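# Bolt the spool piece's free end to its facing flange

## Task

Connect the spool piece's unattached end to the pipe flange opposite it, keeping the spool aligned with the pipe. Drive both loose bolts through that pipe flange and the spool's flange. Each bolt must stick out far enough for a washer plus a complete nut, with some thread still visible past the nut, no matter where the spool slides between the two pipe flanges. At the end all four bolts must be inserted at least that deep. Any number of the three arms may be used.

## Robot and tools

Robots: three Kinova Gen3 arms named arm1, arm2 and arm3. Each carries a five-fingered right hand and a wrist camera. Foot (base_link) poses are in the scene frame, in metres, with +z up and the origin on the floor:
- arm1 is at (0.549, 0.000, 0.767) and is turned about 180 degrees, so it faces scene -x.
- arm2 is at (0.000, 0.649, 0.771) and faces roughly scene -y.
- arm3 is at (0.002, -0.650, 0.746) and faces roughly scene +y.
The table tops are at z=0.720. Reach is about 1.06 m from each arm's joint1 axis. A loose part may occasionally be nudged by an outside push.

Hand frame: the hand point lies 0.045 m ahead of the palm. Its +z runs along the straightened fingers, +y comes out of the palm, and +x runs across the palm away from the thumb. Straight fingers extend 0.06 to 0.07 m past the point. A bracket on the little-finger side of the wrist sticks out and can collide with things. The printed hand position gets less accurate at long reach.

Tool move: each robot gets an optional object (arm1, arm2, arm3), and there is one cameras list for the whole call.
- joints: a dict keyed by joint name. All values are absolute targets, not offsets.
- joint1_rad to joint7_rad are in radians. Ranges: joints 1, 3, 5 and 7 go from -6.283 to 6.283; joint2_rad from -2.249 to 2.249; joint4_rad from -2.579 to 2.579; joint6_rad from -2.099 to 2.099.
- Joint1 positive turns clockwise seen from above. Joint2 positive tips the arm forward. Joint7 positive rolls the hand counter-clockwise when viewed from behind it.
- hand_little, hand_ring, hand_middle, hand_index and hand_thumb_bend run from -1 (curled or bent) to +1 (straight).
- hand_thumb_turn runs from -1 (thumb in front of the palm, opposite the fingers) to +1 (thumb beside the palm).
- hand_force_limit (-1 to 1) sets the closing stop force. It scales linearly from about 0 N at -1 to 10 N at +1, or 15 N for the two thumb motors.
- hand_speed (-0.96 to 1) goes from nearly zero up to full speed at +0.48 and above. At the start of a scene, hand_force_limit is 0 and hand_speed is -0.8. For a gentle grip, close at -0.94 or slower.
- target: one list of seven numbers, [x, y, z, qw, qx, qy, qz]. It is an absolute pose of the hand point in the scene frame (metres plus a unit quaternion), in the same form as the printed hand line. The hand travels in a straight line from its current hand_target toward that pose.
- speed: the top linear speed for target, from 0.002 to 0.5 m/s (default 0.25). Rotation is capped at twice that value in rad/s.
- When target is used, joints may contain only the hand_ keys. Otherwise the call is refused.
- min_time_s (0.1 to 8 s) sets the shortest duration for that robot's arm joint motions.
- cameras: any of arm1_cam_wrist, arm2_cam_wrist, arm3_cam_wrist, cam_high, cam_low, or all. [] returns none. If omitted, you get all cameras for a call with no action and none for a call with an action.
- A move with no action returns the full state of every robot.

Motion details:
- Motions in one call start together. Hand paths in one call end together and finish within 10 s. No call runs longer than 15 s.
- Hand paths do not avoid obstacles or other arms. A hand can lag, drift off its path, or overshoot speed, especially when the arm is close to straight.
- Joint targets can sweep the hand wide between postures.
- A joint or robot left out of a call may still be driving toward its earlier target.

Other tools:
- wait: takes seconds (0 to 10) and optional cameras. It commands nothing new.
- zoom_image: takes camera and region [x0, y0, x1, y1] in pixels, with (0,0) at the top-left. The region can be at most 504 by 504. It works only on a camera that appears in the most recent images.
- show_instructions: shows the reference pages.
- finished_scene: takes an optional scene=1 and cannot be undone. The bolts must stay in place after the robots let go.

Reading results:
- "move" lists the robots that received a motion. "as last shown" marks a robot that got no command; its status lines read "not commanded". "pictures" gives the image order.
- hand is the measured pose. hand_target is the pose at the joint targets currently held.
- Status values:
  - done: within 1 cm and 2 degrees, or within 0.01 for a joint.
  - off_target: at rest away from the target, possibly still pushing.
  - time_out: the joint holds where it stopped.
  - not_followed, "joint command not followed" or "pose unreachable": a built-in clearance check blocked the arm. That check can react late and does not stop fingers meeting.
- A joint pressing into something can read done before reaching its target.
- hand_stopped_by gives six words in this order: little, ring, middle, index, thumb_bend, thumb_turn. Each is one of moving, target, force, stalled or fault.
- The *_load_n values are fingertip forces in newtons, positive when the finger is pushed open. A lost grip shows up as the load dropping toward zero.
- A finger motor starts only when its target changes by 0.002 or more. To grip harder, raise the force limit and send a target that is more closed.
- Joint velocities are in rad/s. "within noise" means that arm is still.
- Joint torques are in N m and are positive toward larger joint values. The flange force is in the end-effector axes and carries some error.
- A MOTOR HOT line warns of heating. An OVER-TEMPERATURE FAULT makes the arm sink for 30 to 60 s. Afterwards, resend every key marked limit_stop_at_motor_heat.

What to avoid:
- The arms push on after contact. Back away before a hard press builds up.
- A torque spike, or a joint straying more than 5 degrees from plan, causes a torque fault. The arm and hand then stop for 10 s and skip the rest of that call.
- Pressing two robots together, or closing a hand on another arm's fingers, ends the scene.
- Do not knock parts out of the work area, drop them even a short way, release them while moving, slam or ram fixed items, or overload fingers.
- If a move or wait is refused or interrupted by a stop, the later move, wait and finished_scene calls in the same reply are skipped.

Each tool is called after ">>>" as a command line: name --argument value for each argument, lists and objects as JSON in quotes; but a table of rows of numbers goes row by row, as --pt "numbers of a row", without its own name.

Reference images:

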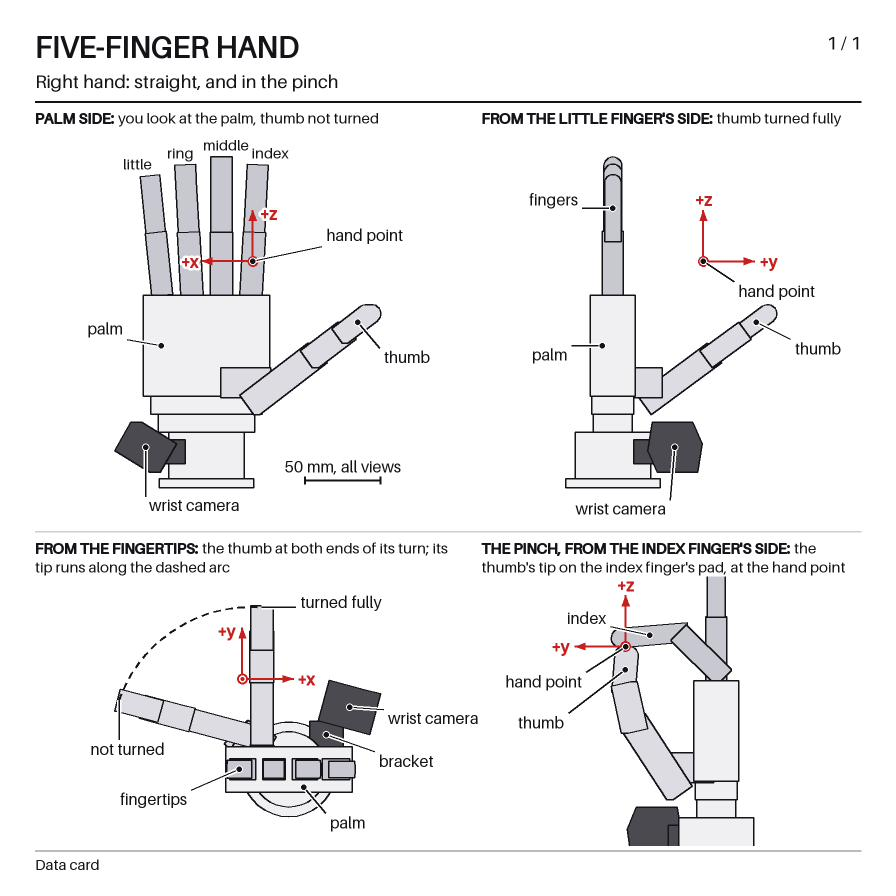

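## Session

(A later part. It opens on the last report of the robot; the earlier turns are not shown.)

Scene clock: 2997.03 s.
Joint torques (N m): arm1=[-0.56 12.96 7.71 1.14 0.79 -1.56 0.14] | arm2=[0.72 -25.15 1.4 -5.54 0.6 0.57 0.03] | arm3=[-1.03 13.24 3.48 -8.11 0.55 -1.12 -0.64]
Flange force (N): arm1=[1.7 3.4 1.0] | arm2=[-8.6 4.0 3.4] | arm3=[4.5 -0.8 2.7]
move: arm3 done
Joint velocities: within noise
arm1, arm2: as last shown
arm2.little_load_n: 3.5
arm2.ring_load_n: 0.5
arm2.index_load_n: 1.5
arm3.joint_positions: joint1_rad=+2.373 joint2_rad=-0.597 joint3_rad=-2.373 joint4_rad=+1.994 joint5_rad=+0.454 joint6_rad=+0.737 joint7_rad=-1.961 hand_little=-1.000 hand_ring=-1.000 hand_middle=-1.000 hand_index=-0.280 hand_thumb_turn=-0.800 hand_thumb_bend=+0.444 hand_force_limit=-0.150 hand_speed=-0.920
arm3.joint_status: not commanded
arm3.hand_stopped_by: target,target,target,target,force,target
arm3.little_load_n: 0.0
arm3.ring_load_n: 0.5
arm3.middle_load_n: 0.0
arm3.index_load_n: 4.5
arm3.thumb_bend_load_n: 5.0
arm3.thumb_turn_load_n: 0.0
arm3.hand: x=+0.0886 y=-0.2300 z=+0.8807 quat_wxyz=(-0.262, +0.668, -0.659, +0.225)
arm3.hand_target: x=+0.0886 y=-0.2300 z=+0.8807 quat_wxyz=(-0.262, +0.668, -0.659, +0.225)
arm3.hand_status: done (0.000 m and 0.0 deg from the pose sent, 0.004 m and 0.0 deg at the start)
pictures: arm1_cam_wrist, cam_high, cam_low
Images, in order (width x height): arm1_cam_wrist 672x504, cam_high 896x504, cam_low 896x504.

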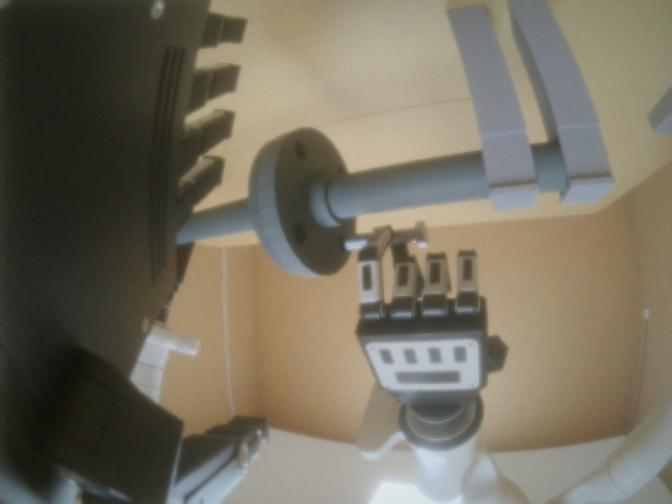

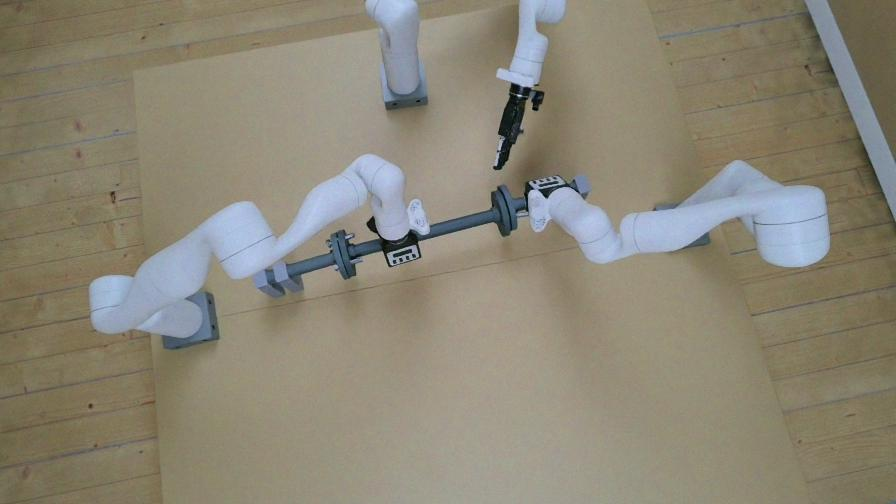

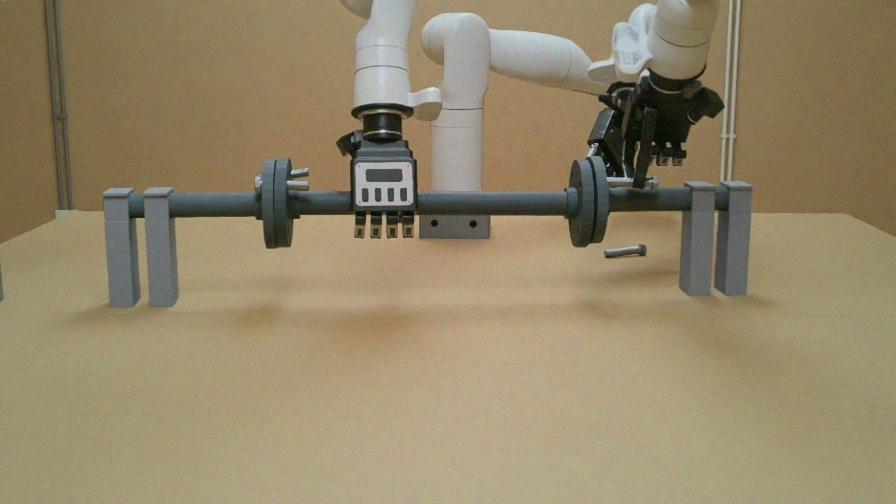

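>>> move --arm3 '{"target":[0.0905,-0.2325,0.8810,0.2617,-0.6683,0.6589,-0.2252],"speed":0.02}' --cameras '[]'

>>> move --arm3 '{"target":[0.0917,-0.2312,0.8810,0.2617,-0.6683,0.6589,-0.2252],"speed":0.01}' --cameras '[]'

>>> move --arm3 '{"target":[0.0915,-0.2290,0.8810,0.2617,-0.6683,0.6589,-0.2252],"speed":0.01}' --cameras '["arm1_cam_wrist","cam_low"]'

>>> zoom_image --camera "arm1_cam_wrist" --region '[300, 190, 430, 290]'

Scene clock: 3097.03 s.
Joint torques (N m): arm1=[-0.44 12.97 7.65 1.1 0.8 -1.54 0.11] | arm2=[0.75 -25.17 1.42 -5.54 0.63 0.54 0] | arm3=[-0.2 12.49 3.96 -5.64 0.57 0.18 -0.37]
Flange force (N): arm1=[1.7 3.1 0.9] | arm2=[-8.7 4.0 3.3] | arm3=[0.5 0.1 1.9]
move: arm3 done
Joint velocities: within noise
arm1, arm2: as last shown
arm1.thumb_bend_load_n: -0.5
arm2.little_load_n: 3.0
arm2.ring_load_n: 0.0
arm3.joint_positions: joint1_rad=+2.372 joint2_rad=-0.592 joint3_rad=-2.368 joint4_rad=+2.002 joint5_rad=+0.459 joint6_rad=+0.731 joint7_rad=-1.961 hand_little=-1.000 hand_ring=-1.000 hand_middle=-1.000 hand_index=-0.280 hand_thumb_turn=-0.800 hand_thumb_bend=+0.444 hand_force_limit=-0.150 hand_speed=-0.920
arm3.joint_status: not commanded
arm3.hand_stopped_by: target,target,target,target,force,target
arm3.little_load_n: 0.5
arm3.ring_load_n: 0.0
arm3.middle_load_n: 0.0
arm3.index_load_n: 4.0
arm3.thumb_bend_load_n: 5.5
arm3.thumb_turn_load_n: 0.0
arm3.hand: x=+0.0905 y=-0.2325 z=+0.8810 quat_wxyz=(-0.262, +0.668, -0.659, +0.225)
arm3.hand_target: x=+0.0905 y=-0.2325 z=+0.8810 quat_wxyz=(-0.262, +0.668, -0.659, +0.225)
arm3.hand_status: done (0.000 m and 0.0 deg from the pose sent, 0.003 m and 0.0 deg at the start)

Scene clock: 3098.00 s.
Joint torques (N m): arm1=[-0.37 12.91 7.74 1.09 0.8 -1.57 0.16] | arm2=[0.68 -25.17 1.38 -5.53 0.61 0.56 0.04] | arm3=[-0.12 12.57 4.01 -5.69 0.6 0.22 -0.41]
Flange force (N): arm1=[1.9 3.0 0.7] | arm2=[-8.6 4.0 3.4] | arm3=[0.6 0.2 1.9]
move: arm3 done
Joint velocities: within noise
arm1: as last shown
arm1.thumb_bend_load_n: 0.0
arm2.joint_positions: joint1_rad=+0.028 joint2_rad=+0.937 joint3_rad=-0.472 joint4_rad=+1.350 joint5_rad=+0.789 joint6_rad=+1.154 joint7_rad=-2.217 hand_little=-0.785 hand_ring=-0.751 hand_middle=-0.762 hand_index=-0.768 hand_thumb_turn=-1.000 hand_thumb_bend=+1.000 hand_force_limit=-0.600 hand_speed=-0.940
arm2.joint_status: not commanded
arm2.hand_stopped_by: force,force,force,force,target,target
arm2.little_load_n: 3.5
arm2.ring_load_n: 0.0
arm2.middle_load_n: 1.0
arm2.index_load_n: 1.5
arm2.thumb_bend_load_n: 0.0
arm2.thumb_turn_load_n: 0.0
arm2.hand: x=+0.0815 y=+0.0584 z=+0.8015 quat_wxyz=(+0.116, -0.658, -0.733, +0.129)
arm2.hand_target: x=+0.0815 y=+0.0584 z=+0.8015 quat_wxyz=(+0.116, -0.658, -0.733, +0.129)
arm2.hand_status: not commanded
arm3.joint_positions: joint1_rad=+2.378 joint2_rad=-0.594 joint3_rad=-2.370 joint4_rad=+1.999 joint5_rad=+0.459 joint6_rad=+0.730 joint7_rad=-1.958 hand_little=-1.000 hand_ring=-1.000 hand_middle=-1.000 hand_index=-0.280 hand_thumb_turn=-0.800 hand_thumb_bend=+0.444 hand_force_limit=-0.150 hand_speed=-0.920
arm3.joint_status: not commanded
arm3.hand_stopped_by: target,target,target,target,force,target
arm3.little_load_n: 0.0
arm3.ring_load_n: 0.0
arm3.middle_load_n: 0.0
arm3.index_load_n: 4.0
arm3.thumb_bend_load_n: 5.5
arm3.thumb_turn_load_n: 0.0
arm3.hand: x=+0.0917 y=-0.2312 z=+0.8810 quat_wxyz=(-0.262, +0.668, -0.659, +0.225)
arm3.hand_target: x=+0.0917 y=-0.2312 z=+0.8810 quat_wxyz=(-0.262, +0.668, -0.659, +0.225)
arm3.hand_status: done (0.000 m and 0.0 deg from the pose sent, 0.002 m and 0.0 deg at the start)

Scene clock: 3098.97 s.
Joint torques (N m): arm1=[-0.54 12.94 7.67 1.16 0.75 -1.57 0.13] | arm2=[0.73 -25.18 1.42 -5.56 0.65 0.55 0.02] | arm3=[-0.22 12.63 4.01 -5.69 0.6 0.18 -0.38]
Flange force (N): arm1=[1.6 3.5 0.8] | arm2=[-8.6 4.0 3.3] | arm3=[0.4 0.0 1.9]
move: arm3 done
Joint velocities: within noise
arm1.joint_positions: joint1_rad=+0.930 joint2_rad=-1.743 joint3_rad=-1.385 joint4_rad=+2.204 joint5_rad=-1.193 joint6_rad=+1.021 joint7_rad=-2.359 hand_little=+1.000 hand_ring=+1.000 hand_middle=+1.000 hand_index=+1.000 hand_thumb_turn=+1.000 hand_thumb_bend=+1.000 hand_force_limit=-0.600 hand_speed=-0.800
arm1.joint_status: not commanded
arm1.hand_stopped_by: target,target,target,target,target,target
arm1.little_load_n: 0.0
arm1.ring_load_n: 0.0
arm1.middle_load_n: 0.0
arm1.index_load_n: 0.0
arm1.thumb_bend_load_n: 0.0
arm1.thumb_turn_load_n: 0.0
arm1.hand: x=+0.2176 y=-0.2500 z=+0.9020 quat_wxyz=(-0.046, +0.840, -0.326, -0.431)
arm1.hand_target: x=+0.2176 y=-0.2500 z=+0.9020 quat_wxyz=(-0.046, +0.840, -0.326, -0.431)
arm1.hand_status: not commanded
arm2: as last shown
arm2.little_load_n: 3.0
arm2.index_load_n: 2.0
arm3.joint_positions: joint1_rad=+2.381 joint2_rad=-0.597 joint3_rad=-2.372 joint4_rad=+1.992 joint5_rad=+0.456 joint6_rad=+0.733 joint7_rad=-1.955 hand_little=-1.000 hand_ring=-1.000 hand_middle=-1.000 hand_index=-0.280 hand_thumb_turn=-0.800 hand_thumb_bend=+0.444 hand_force_limit=-0.150 hand_speed=-0.920
arm3.joint_status: not commanded
arm3.hand_stopped_by: target,target,target,target,force,target
arm3.little_load_n: 0.0
arm3.ring_load_n: 0.0
arm3.middle_load_n: 0.0
arm3.index_load_n: 4.0
arm3.thumb_bend_load_n: 5.5
arm3.thumb_turn_load_n: 0.0
arm3.hand: x=+0.0915 y=-0.2290 z=+0.8810 quat_wxyz=(-0.262, +0.668, -0.659, +0.225)
arm3.hand_target: x=+0.0915 y=-0.2290 z=+0.8810 quat_wxyz=(-0.262, +0.668, -0.659, +0.225)
arm3.hand_status: done (0.000 m and 0.0 deg from the pose sent, 0.002 m and 0.0 deg at the start)
Images, in order (width x height): arm1_cam_wrist 672x504, cam_low 896x504.

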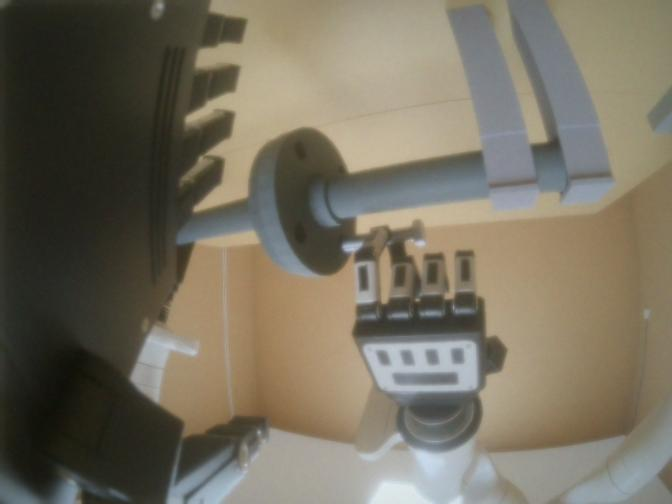

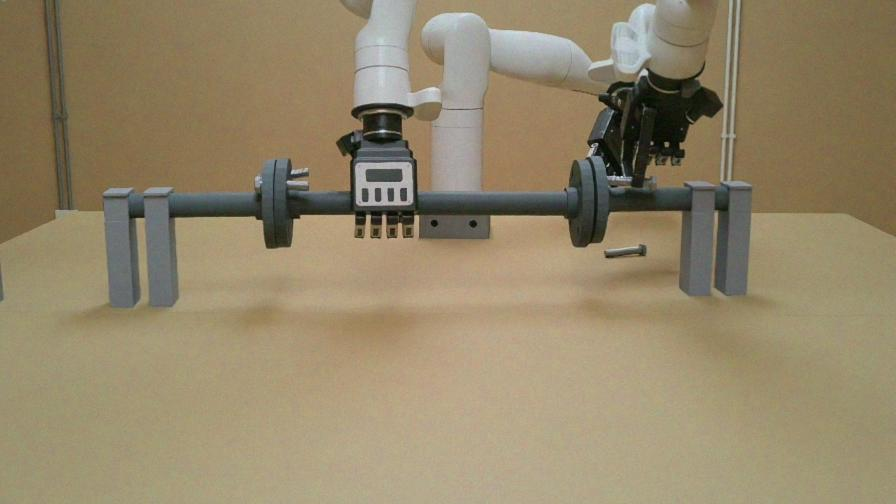

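Scaled by 3.877 from the camera's image (finer frame: 960x720).

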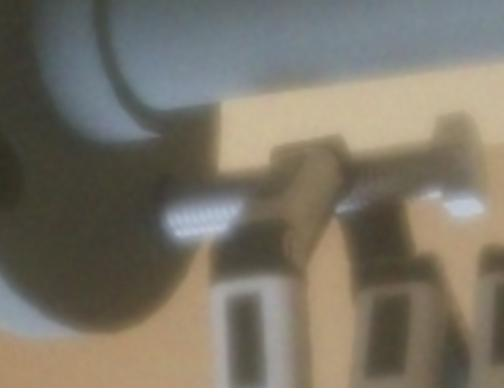

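>>> zoom_image --camera "cam_low" --region '[580, 150, 680, 210]'

>>> zoom_image --camera "arm1_cam_wrist" --region '[325, 222, 375, 262]'

Scaled by 5.040 from the camera's image (finer frame: 1280x720).

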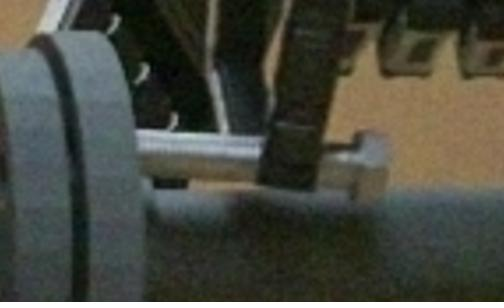

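Scaled by 10.080 from the camera's image (finer frame: 960x720).

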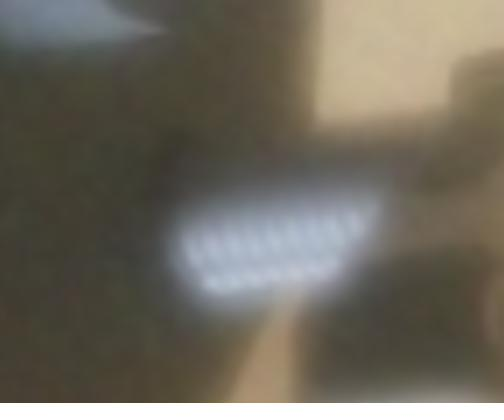

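>>> move --arm3 '{"target":[0.0920,-0.2330,0.8810,0.2617,-0.6683,0.6589,-0.2252],"speed":0.02}' --cameras '[]'

>>> move --arm3 '{"target":[0.0938,-0.2320,0.8818,0.2487,-0.6733,0.6532,-0.2410],"speed":0.02}' --cameras '["arm1_cam_wrist","cam_low","cam_high"]'

>>> zoom_image --camera "arm1_cam_wrist" --region '[300, 190, 430, 290]'

>>> zoom_image --camera "cam_low" --region '[580, 150, 680, 210]'

>>> zoom_image --camera "arm1_cam_wrist" --region '[325, 222, 375, 262]'

Scene clock: 3133.07 s.
Joint torques (N m): arm1=[-0.58 12.87 7.7 1.02 0.78 -1.61 0.14] | arm2=[0.72 -25.23 1.41 -5.55 0.6 0.57 -0.01] | arm3=[-0.14 12.46 3.99 -5.66 0.58 0.21 -0.4]
Flange force (N): arm1=[1.4 3.2 0.9] | arm2=[-8.7 4.0 3.5] | arm3=[0.6 0.1 1.8]
move: arm3 done
Joint velocities: within noise
arm1, arm2: as last shown
arm3.joint_positions: joint1_rad=+2.375 joint2_rad=-0.591 joint3_rad=-2.367 joint4_rad=+2.005 joint5_rad=+0.461 joint6_rad=+0.728 joint7_rad=-1.960 hand_little=-1.000 hand_ring=-1.000 hand_middle=-1.000 hand_index=-0.280 hand_thumb_turn=-0.800 hand_thumb_bend=+0.444 hand_force_limit=-0.150 hand_speed=-0.920
arm3.joint_status: not commanded
arm3.hand_stopped_by: target,target,target,target,force,target
arm3.little_load_n: 0.0
arm3.ring_load_n: 0.0
arm3.middle_load_n: 0.0
arm3.index_load_n: 4.0
arm3.thumb_bend_load_n: 5.5
arm3.thumb_turn_load_n: 0.0
arm3.hand: x=+0.0920 y=-0.2330 z=+0.8810 quat_wxyz=(-0.262, +0.668, -0.659, +0.225)
arm3.hand_target: x=+0.0920 y=-0.2330 z=+0.8810 quat_wxyz=(-0.262, +0.668, -0.659, +0.225)
arm3.hand_status: done (0.000 m and 0.0 deg from the pose sent, 0.004 m and 0.0 deg at the start)

Scene clock: 3134.63 s.
Joint torques (N m): arm1=[-0.45 12.92 7.69 1.07 0.81 -1.58 0.13] | arm2=[0.72 -25.17 1.44 -5.52 0.62 0.59 0.02] | arm3=[-0.18 12.89 4.05 -5.75 0.65 0.2 -0.42]
Flange force (N): arm1=[1.7 3.1 0.9] | arm2=[-8.7 4.0 3.4] | arm3=[0.4 0.0 1.7]
move: arm3 done
Joint velocities: within noise
arm1, arm2: as last shown
arm2.index_load_n: 1.5
arm2.thumb_turn_load_n: 0.5
arm3.joint_positions: joint1_rad=+2.407 joint2_rad=-0.601 joint3_rad=-2.393 joint4_rad=+1.962 joint5_rad=+0.445 joint6_rad=+0.782 joint7_rad=-1.910 hand_little=-1.000 hand_ring=-1.000 hand_middle=-1.000 hand_index=-0.280 hand_thumb_turn=-0.800 hand_thumb_bend=+0.444 hand_force_limit=-0.150 hand_speed=-0.920
arm3.joint_status: not commanded
arm3.hand_stopped_by: target,target,target,target,force,target
arm3.little_load_n: 0.0
arm3.ring_load_n: 0.0
arm3.middle_load_n: 0.0
arm3.index_load_n: 4.0
arm3.thumb_bend_load_n: 5.5
arm3.thumb_turn_load_n: 0.0
arm3.hand: x=+0.0938 y=-0.2320 z=+0.8818 quat_wxyz=(-0.249, +0.673, -0.653, +0.241)
arm3.hand_target: x=+0.0938 y=-0.2320 z=+0.8818 quat_wxyz=(-0.249, +0.673, -0.653, +0.241)
arm3.hand_status: done (0.000 m and 0.0 deg from the pose sent, 0.002 m and 2.5 deg at the start)
pictures: arm1_cam_wrist, cam_high, cam_low
Images, in order (width x height): arm1_cam_wrist 672x504, cam_high 896x504, cam_low 896x504.

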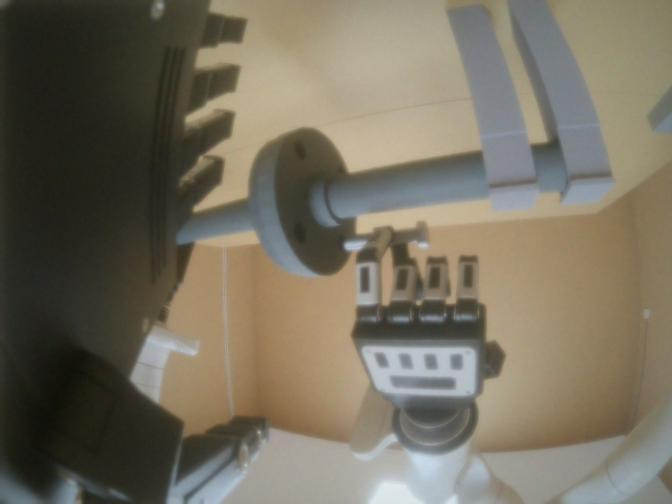

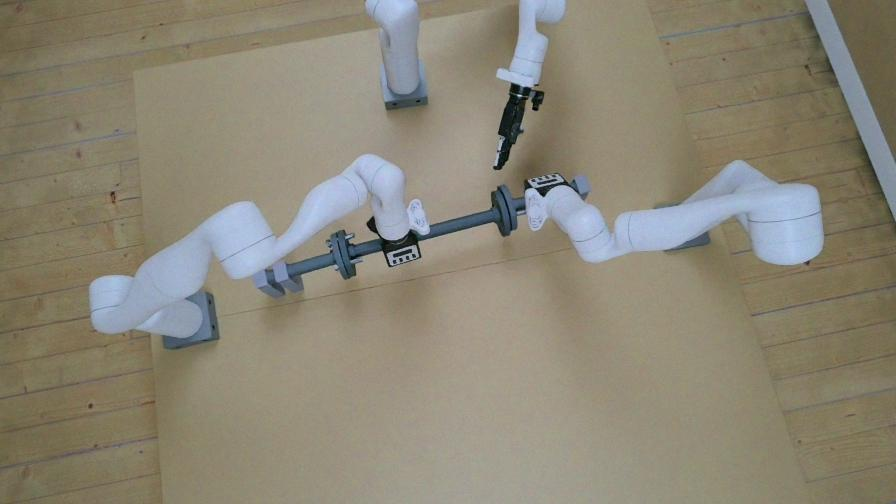

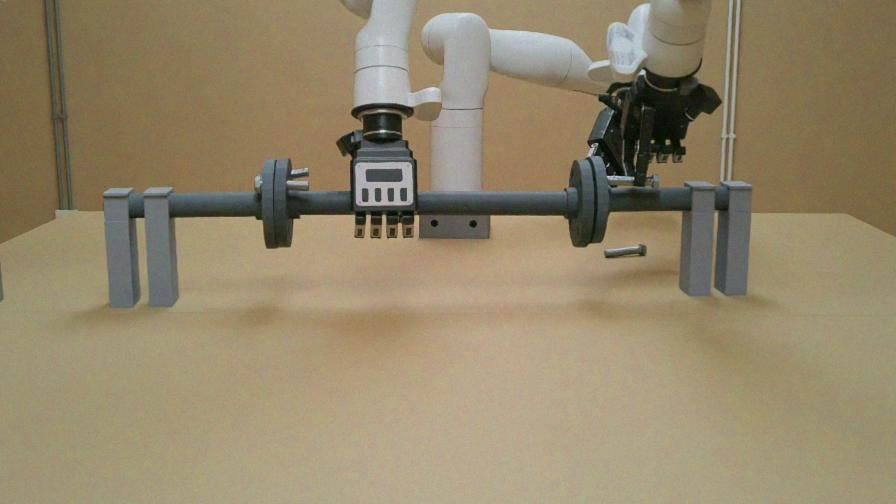

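Scaled by 3.877 from the camera's image (finer frame: 960x720).

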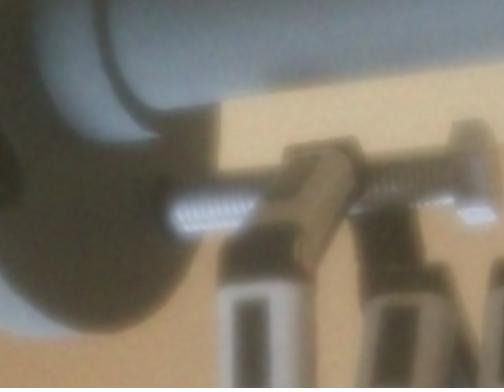

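Scaled by 5.040 from the camera's image (finer frame: 1280x720).

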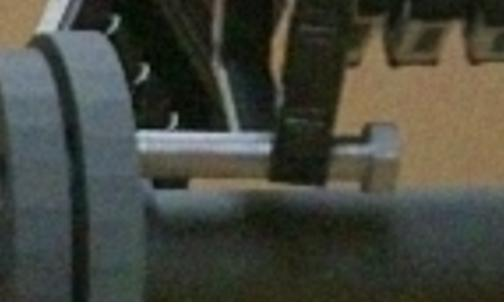

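Scaled by 10.080 from the camera's image (finer frame: 960x720).

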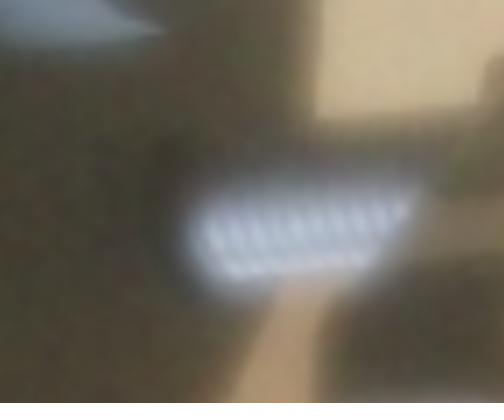

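>>> move --arm3 '{"target":[0.0936,-0.2295,0.8813,0.2487,-0.6733,0.6532,-0.2410],"speed":0.01}' --cameras '[]'

>>> move --arm3 '{"target":[0.0934,-0.2275,0.8812,0.2487,-0.6733,0.6532,-0.2410],"speed":0.01}' --cameras '["arm1_cam_wrist","cam_low"]'

>>> zoom_image --camera "arm1_cam_wrist" --region '[300, 190, 430, 290]'

>>> zoom_image --camera "cam_low" --region '[580, 150, 680, 210]'

Scene clock: 3157.00 s.
Joint torques (N m): arm1=[-0.52 12.91 7.61 1.14 0.83 -1.56 0.12] | arm2=[0.74 -25.18 1.41 -5.57 0.64 0.57 0.06] | arm3=[-0.19 12.98 3.97 -5.78 0.67 0.2 -0.37]
Flange force (N): arm1=[1.5 3.4 0.9] | arm2=[-8.4 4.1 3.4] | arm3=[0.6 0.0 1.7]
move: arm3 done
Joint velocities: within noise
arm1, arm2: as last shown
arm2.thumb_bend_load_n: -0.5
arm2.thumb_turn_load_n: 0.0
arm3.joint_positions: joint1_rad=+2.411 joint2_rad=-0.606 joint3_rad=-2.396 joint4_rad=+1.954 joint5_rad=+0.442 joint6_rad=+0.784 joint7_rad=-1.908 hand_little=-1.000 hand_ring=-1.000 hand_middle=-1.000 hand_index=-0.280 hand_thumb_turn=-0.800 hand_thumb_bend=+0.444 hand_force_limit=-0.150 hand_speed=-0.920
arm3.joint_status: not commanded
arm3.hand_stopped_by: target,target,target,target,force,target
arm3.little_load_n: 0.0
arm3.ring_load_n: 0.0
arm3.middle_load_n: 0.0
arm3.index_load_n: 4.0
arm3.thumb_bend_load_n: 5.5
arm3.thumb_turn_load_n: 0.0
arm3.hand: x=+0.0936 y=-0.2295 z=+0.8813 quat_wxyz=(-0.249, +0.673, -0.653, +0.241)
arm3.hand_target: x=+0.0936 y=-0.2295 z=+0.8813 quat_wxyz=(-0.249, +0.673, -0.653, +0.241)
arm3.hand_status: done (0.000 m and 0.0 deg from the pose sent, 0.003 m and 0.0 deg at the start)

Scene clock: 3157.97 s.
Joint torques (N m): arm1=[-0.52 12.95 7.71 1.09 0.75 -1.52 0.12] | arm2=[0.73 -25.22 1.41 -5.54 0.61 0.54 0] | arm3=[-0.2 13.09 4.02 -5.74 0.68 0.24 -0.37]
Flange force (N): arm1=[1.5 3.2 1.0] | arm2=[-8.8 4.0 3.4] | arm3=[0.4 0.1 1.8]
move: arm3 done
Joint velocities: within noise
arm1, arm2: as last shown
arm2.little_load_n: 3.5
arm2.index_load_n: 2.0
arm2.thumb_bend_load_n: 0.0
arm3.joint_positions: joint1_rad=+2.414 joint2_rad=-0.609 joint3_rad=-2.399 joint4_rad=+1.948 joint5_rad=+0.440 joint6_rad=+0.786 joint7_rad=-1.905 hand_little=-1.000 hand_ring=-1.000 hand_middle=-1.000 hand_index=-0.280 hand_thumb_turn=-0.800 hand_thumb_bend=+0.444 hand_force_limit=-0.150 hand_speed=-0.920
arm3.joint_status: not commanded
arm3.hand_stopped_by: target,target,target,target,force,target
arm3.little_load_n: 0.0
arm3.ring_load_n: 0.0
arm3.middle_load_n: 0.0
arm3.index_load_n: 4.0
arm3.thumb_bend_load_n: 5.5
arm3.thumb_turn_load_n: 0.0
arm3.hand: x=+0.0934 y=-0.2275 z=+0.8812 quat_wxyz=(-0.249, +0.673, -0.653, +0.241)
arm3.hand_target: x=+0.0934 y=-0.2275 z=+0.8812 quat_wxyz=(-0.249, +0.673, -0.653, +0.241)
arm3.hand_status: done (0.000 m and 0.0 deg from the pose sent, 0.002 m and 0.0 deg at the start)
Images, in order (width x height): arm1_cam_wrist 672x504, cam_low 896x504.

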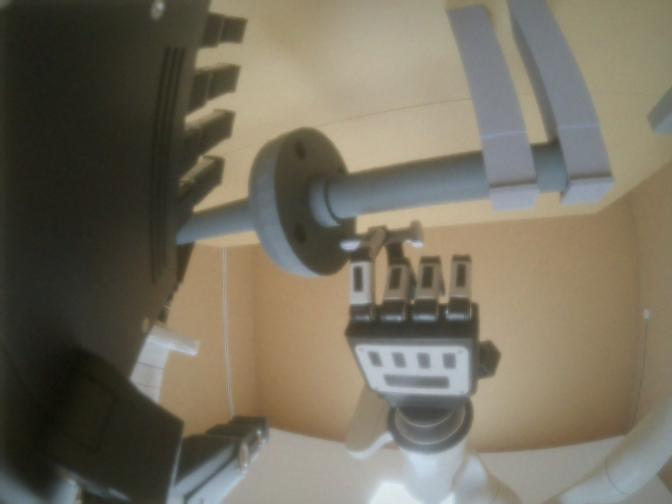

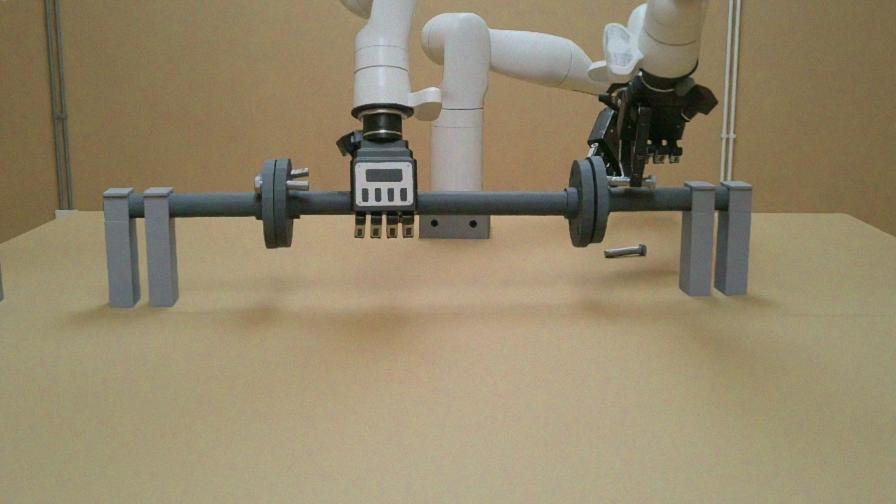

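Scaled by 3.877 from the camera's image (finer frame: 960x720).

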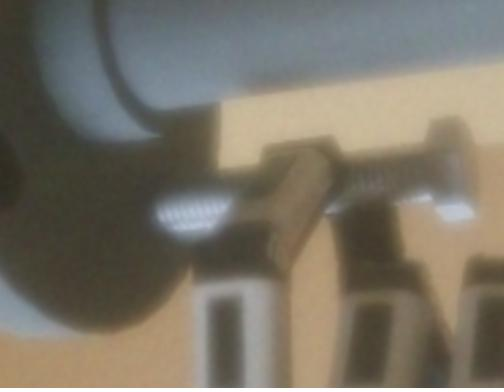

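Scaled by 5.040 from the camera's image (finer frame: 1280x720).

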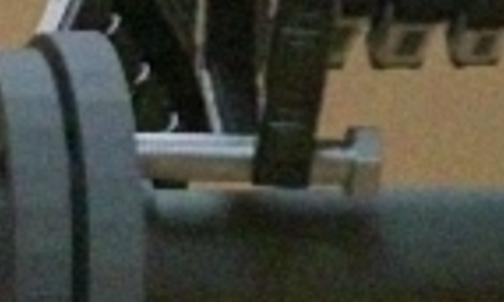

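>>> move --arm3 '{"target":[0.0931,-0.2245,0.8812,0.2487,-0.6733,0.6532,-0.2410],"speed":0.01}' --cameras '["arm1_cam_wrist","cam_low"]'

>>> zoom_image --camera "arm1_cam_wrist" --region '[300, 190, 430, 290]'

>>> zoom_image --camera "cam_low" --region '[580, 150, 680, 210]'

Scene clock: 3169.97 s.
Joint torques (N m): arm1=[-0.41 12.9 7.66 1.12 0.79 -1.53 0.06] | arm2=[0.74 -25.19 1.37 -5.54 0.61 0.59 0] | arm3=[-0.14 13.17 4.07 -5.75 0.66 0.21 -0.37]
Flange force (N): arm1=[1.4 3.1 0.9] | arm2=[-8.6 4.0 3.4] | arm3=[0.6 0.1 1.6]
move: arm3 done
Joint velocities: within noise
arm1, arm2: as last shown
arm2.little_load_n: 3.0
arm2.index_load_n: 1.5
arm3.joint_positions: joint1_rad=+2.419 joint2_rad=-0.613 joint3_rad=-2.402 joint4_rad=+1.938 joint5_rad=+0.437 joint6_rad=+0.790 joint7_rad=-1.902 hand_little=-1.000 hand_ring=-1.000 hand_middle=-1.000 hand_index=-0.280 hand_thumb_turn=-0.800 hand_thumb_bend=+0.444 hand_force_limit=-0.150 hand_speed=-0.920
arm3.joint_status: not commanded
arm3.hand_stopped_by: target,target,target,target,force,target
arm3.little_load_n: 0.0
arm3.ring_load_n: 0.0
arm3.middle_load_n: 0.0
arm3.index_load_n: 4.0
arm3.thumb_bend_load_n: 5.5
arm3.thumb_turn_load_n: 0.0
arm3.hand: x=+0.0931 y=-0.2245 z=+0.8812 quat_wxyz=(-0.249, +0.673, -0.653, +0.241)
arm3.hand_target: x=+0.0931 y=-0.2245 z=+0.8812 quat_wxyz=(-0.249, +0.673, -0.653, +0.241)
arm3.hand_status: done (0.000 m and 0.0 deg from the pose sent, 0.003 m and 0.0 deg at the start)
Images, in order (width x height): arm1_cam_wrist 672x504, cam_low 896x504.

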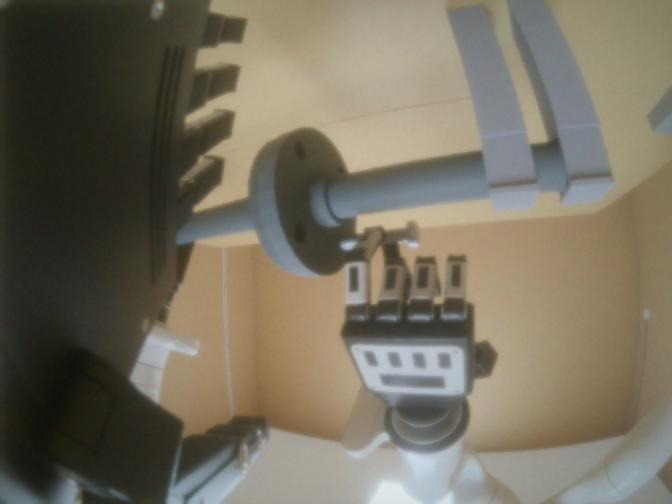

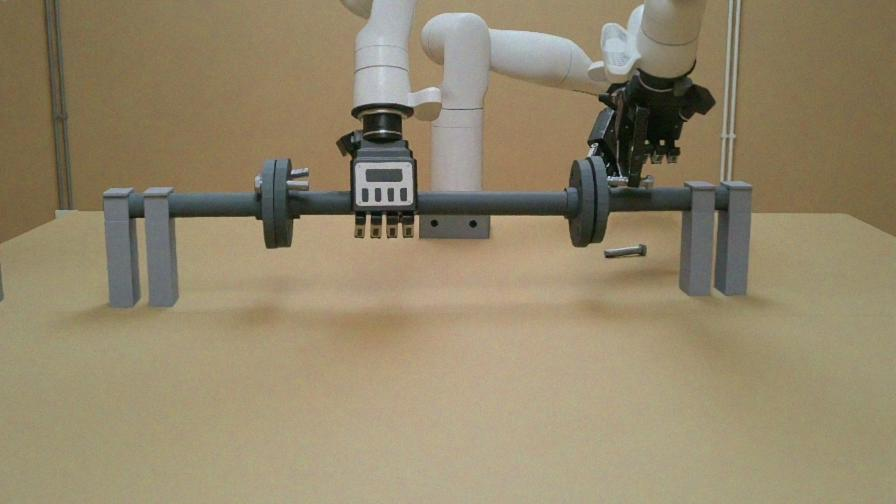

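Scaled by 3.877 from the camera's image (finer frame: 960x720).

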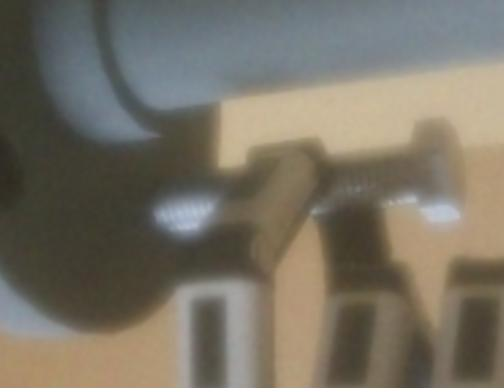

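Scaled by 5.040 from the camera's image (finer frame: 1280x720).

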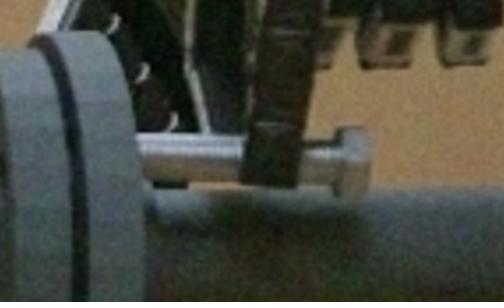

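>>> move --arm3 '{"target":[0.0926,-0.2195,0.8812,0.2487,-0.6733,0.6532,-0.2410],"speed":0.01}' --cameras '["arm1_cam_wrist","cam_low","cam_high"]'

>>> zoom_image --camera "arm1_cam_wrist" --region '[300, 190, 430, 290]'

>>> zoom_image --camera "cam_low" --region '[580, 150, 680, 210]'

>>> zoom_image --camera "cam_high" --region '[480, 170, 560, 250]'

Scene clock: 3185.83 s.
Joint torques (N m): arm1=[-0.52 12.95 7.7 1.17 0.78 -1.56 0.13] | arm2=[0.73 -25.22 1.44 -5.57 0.61 0.55 0.03] | arm3=[-0.12 13.36 4.14 -5.85 0.72 0.2 -0.38]
Flange force (N): arm1=[1.7 3.5 0.9] | arm2=[-8.6 4.1 3.4] | arm3=[0.7 0.1 1.6]
move: arm3 done
Joint velocities: within noise
arm1, arm2: as last shown
arm2.thumb_turn_load_n: -0.5
arm3.joint_positions: joint1_rad=+2.427 joint2_rad=-0.620 joint3_rad=-2.408 joint4_rad=+1.922 joint5_rad=+0.431 joint6_rad=+0.797 joint7_rad=-1.896 hand_little=-1.000 hand_ring=-1.000 hand_middle=-1.000 hand_index=-0.280 hand_thumb_turn=-0.800 hand_thumb_bend=+0.444 hand_force_limit=-0.150 hand_speed=-0.920
arm3.joint_status: not commanded
arm3.hand_stopped_by: target,target,target,target,force,target
arm3.little_load_n: 0.5
arm3.ring_load_n: 0.0
arm3.middle_load_n: 0.0
arm3.index_load_n: 4.0
arm3.thumb_bend_load_n: 5.5
arm3.thumb_turn_load_n: 0.0
arm3.hand: x=+0.0926 y=-0.2195 z=+0.8812 quat_wxyz=(-0.249, +0.673, -0.653, +0.241)
arm3.hand_target: x=+0.0926 y=-0.2195 z=+0.8812 quat_wxyz=(-0.249, +0.673, -0.653, +0.241)
arm3.hand_status: done (0.000 m and 0.0 deg from the pose sent, 0.005 m and 0.0 deg at the start)
pictures: arm1_cam_wrist, cam_high, cam_low
Images, in order (width x height): arm1_cam_wrist 672x504, cam_high 896x504, cam_low 896x504.

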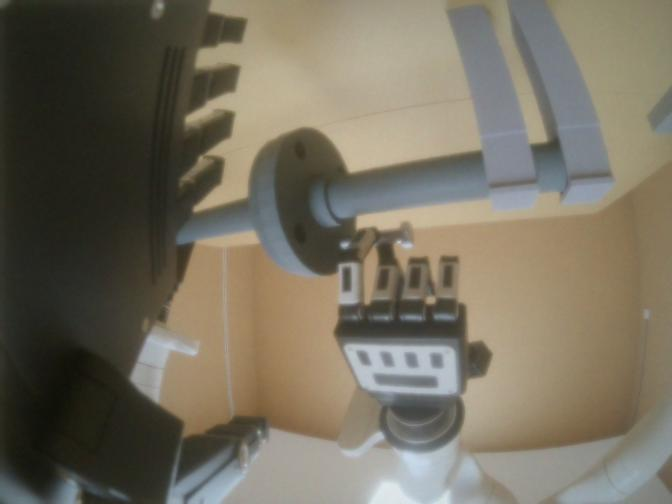

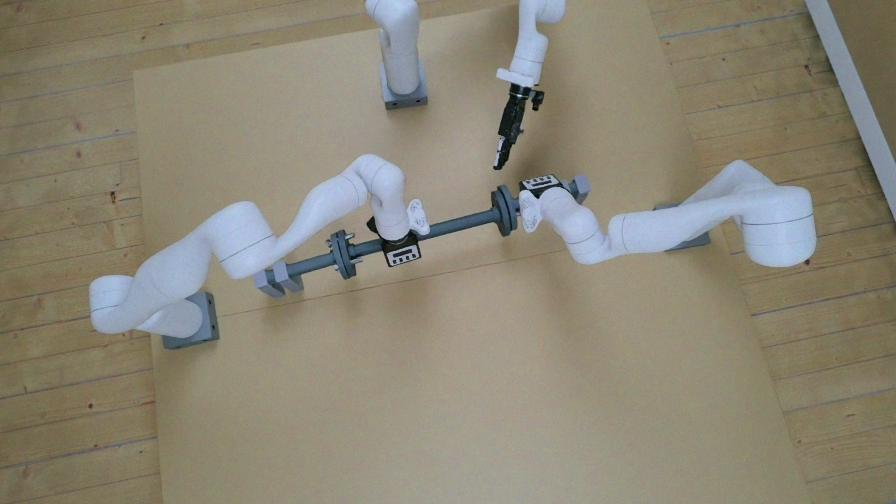

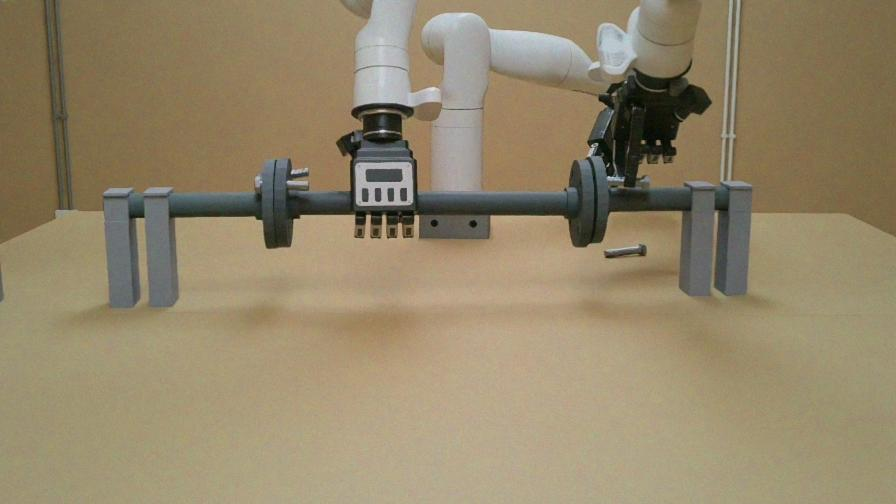

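Scaled by 3.877 from the camera's image (finer frame: 960x720).

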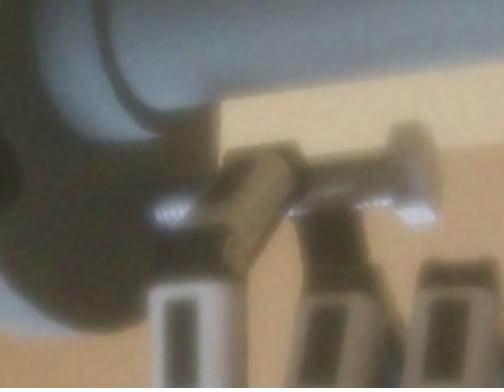

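Scaled by 5.040 from the camera's image (finer frame: 1280x720).

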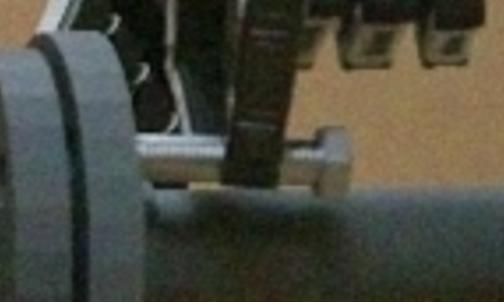

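Scaled by 6.300 from the camera's image (finer frame: 1280x720).

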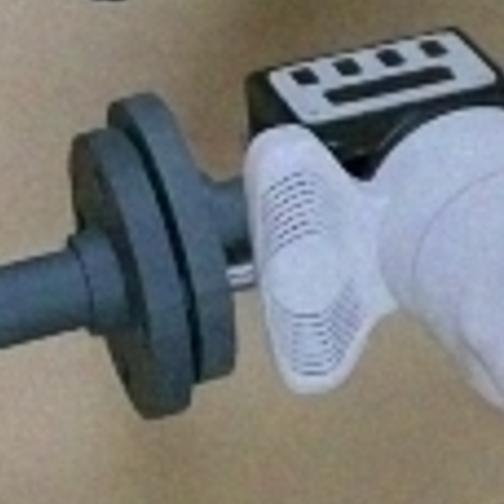

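>>> zoom_image --camera "cam_low" --region '[250, 145, 330, 265]'

>>> move --arm2 '{"target":[0.0776,0.0580,0.8011,0.1446,-0.6520,-0.7267,0.1611],"speed":0.02}' --cameras '["cam_low","cam_high","arm2_cam_wrist"]'

>>> zoom_image --camera "cam_low" --region '[250, 145, 330, 265]'

>>> zoom_image --camera "cam_low" --region '[560, 140, 700, 260]'

Scaled by 4.200 from the camera's image (finer frame: 1280x720).

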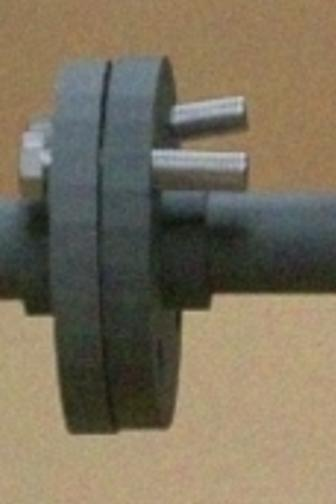

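Scene clock: 3225.20 s.
Joint torques (N m): arm1=[-0.49 13 7.62 1.2 0.78 -1.56 0.15] | arm2=[0.92 -25.16 2.18 -5.48 0.96 0.8 0.02] | arm3=[-0.14 13.42 4.1 -5.9 0.74 0.22 -0.38]
Flange force (N): arm1=[1.9 3.5 0.7] | arm2=[-8.2 5.1 2.5] | arm3=[0.8 0.2 1.8]
move: arm2 done
Joint velocities: within noise
arm1, arm3: as last shown
arm2.joint_positions: joint1_rad=-0.036 joint2_rad=+0.946 joint3_rad=-0.432 joint4_rad=+1.340 joint5_rad=+0.829 joint6_rad=+1.200 joint7_rad=-2.265 hand_little=-0.785 hand_ring=-0.751 hand_middle=-0.762 hand_index=-0.768 hand_thumb_turn=-1.000 hand_thumb_bend=+1.000 hand_force_limit=-0.600 hand_speed=-0.940
arm2.joint_status: not commanded
arm2.hand_stopped_by: force,force,force,force,target,target
arm2.little_load_n: 2.5
arm2.ring_load_n: 0.0
arm2.middle_load_n: 0.5
arm2.index_load_n: 2.5
arm2.thumb_bend_load_n: 0.0
arm2.thumb_turn_load_n: 0.0
arm2.hand: x=+0.0776 y=+0.0580 z=+0.8011 quat_wxyz=(+0.145, -0.652, -0.727, +0.161)
arm2.hand_target: x=+0.0776 y=+0.0580 z=+0.8011 quat_wxyz=(+0.145, -0.652, -0.727, +0.161)
arm2.hand_status: done (0.000 m and 0.0 deg from the pose sent, 0.004 m and 5.0 deg at the start)
arm3.little_load_n: 0.0
pictures: arm2_cam_wrist, cam_high, cam_low
Images, in order (width x height): arm2_cam_wrist 672x504, cam_high 896x504, cam_low 896x504.

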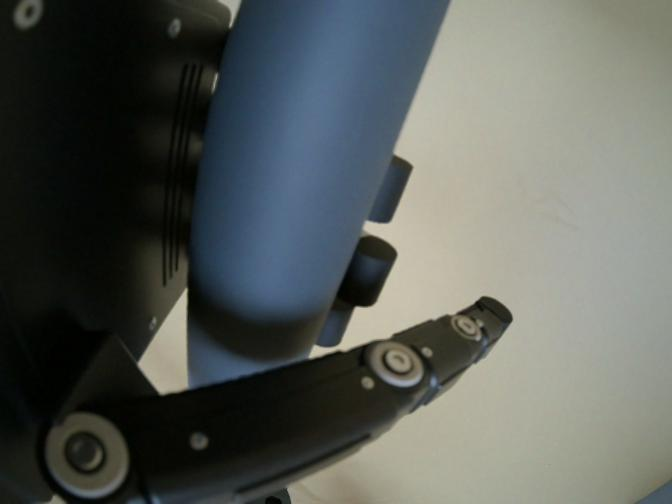

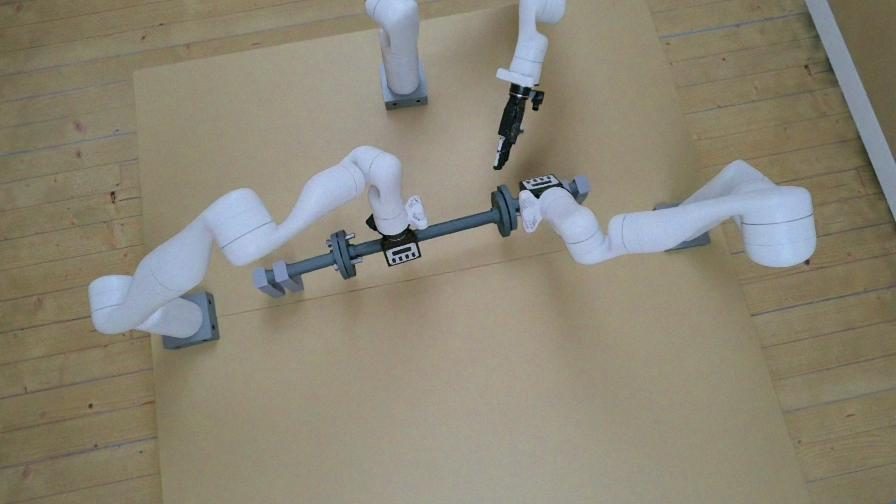

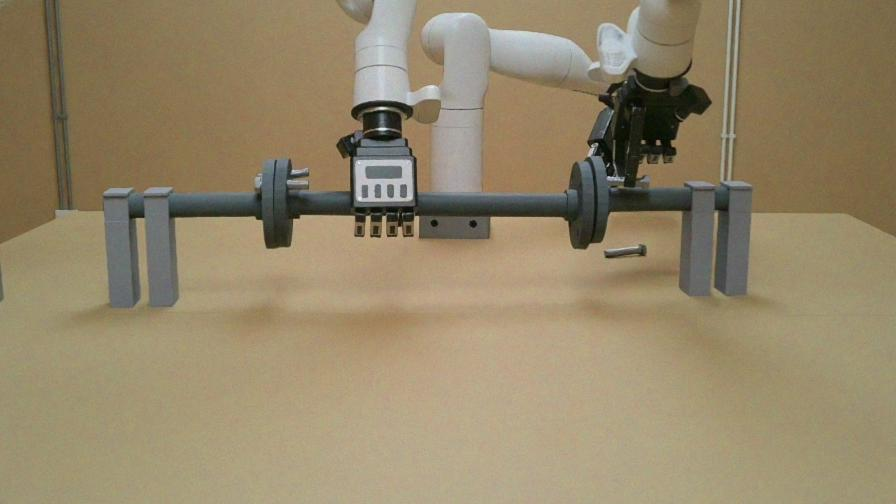

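Scaled by 4.200 from the camera's image (finer frame: 1280x720).

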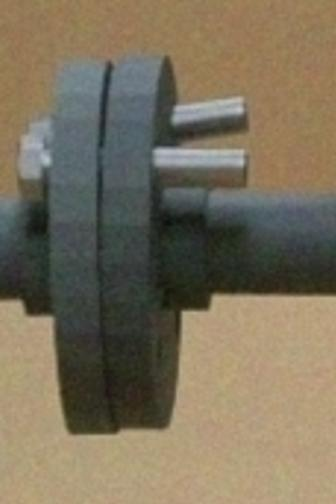

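Scaled by 3.600 from the camera's image (finer frame: 1280x720).

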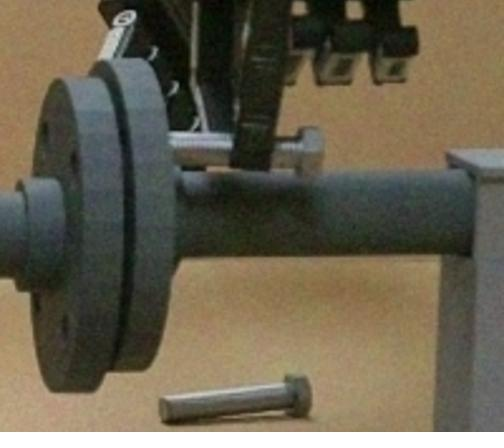

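>>> zoom_image --camera "cam_low" --region '[564, 150, 614, 250]'

Scaled by 5.040 from the camera's image (finer frame: 1280x720).

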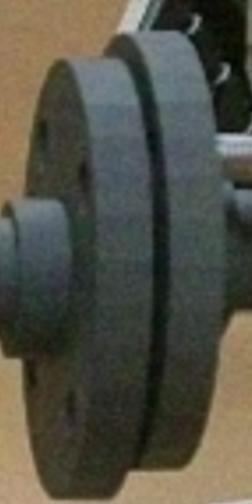

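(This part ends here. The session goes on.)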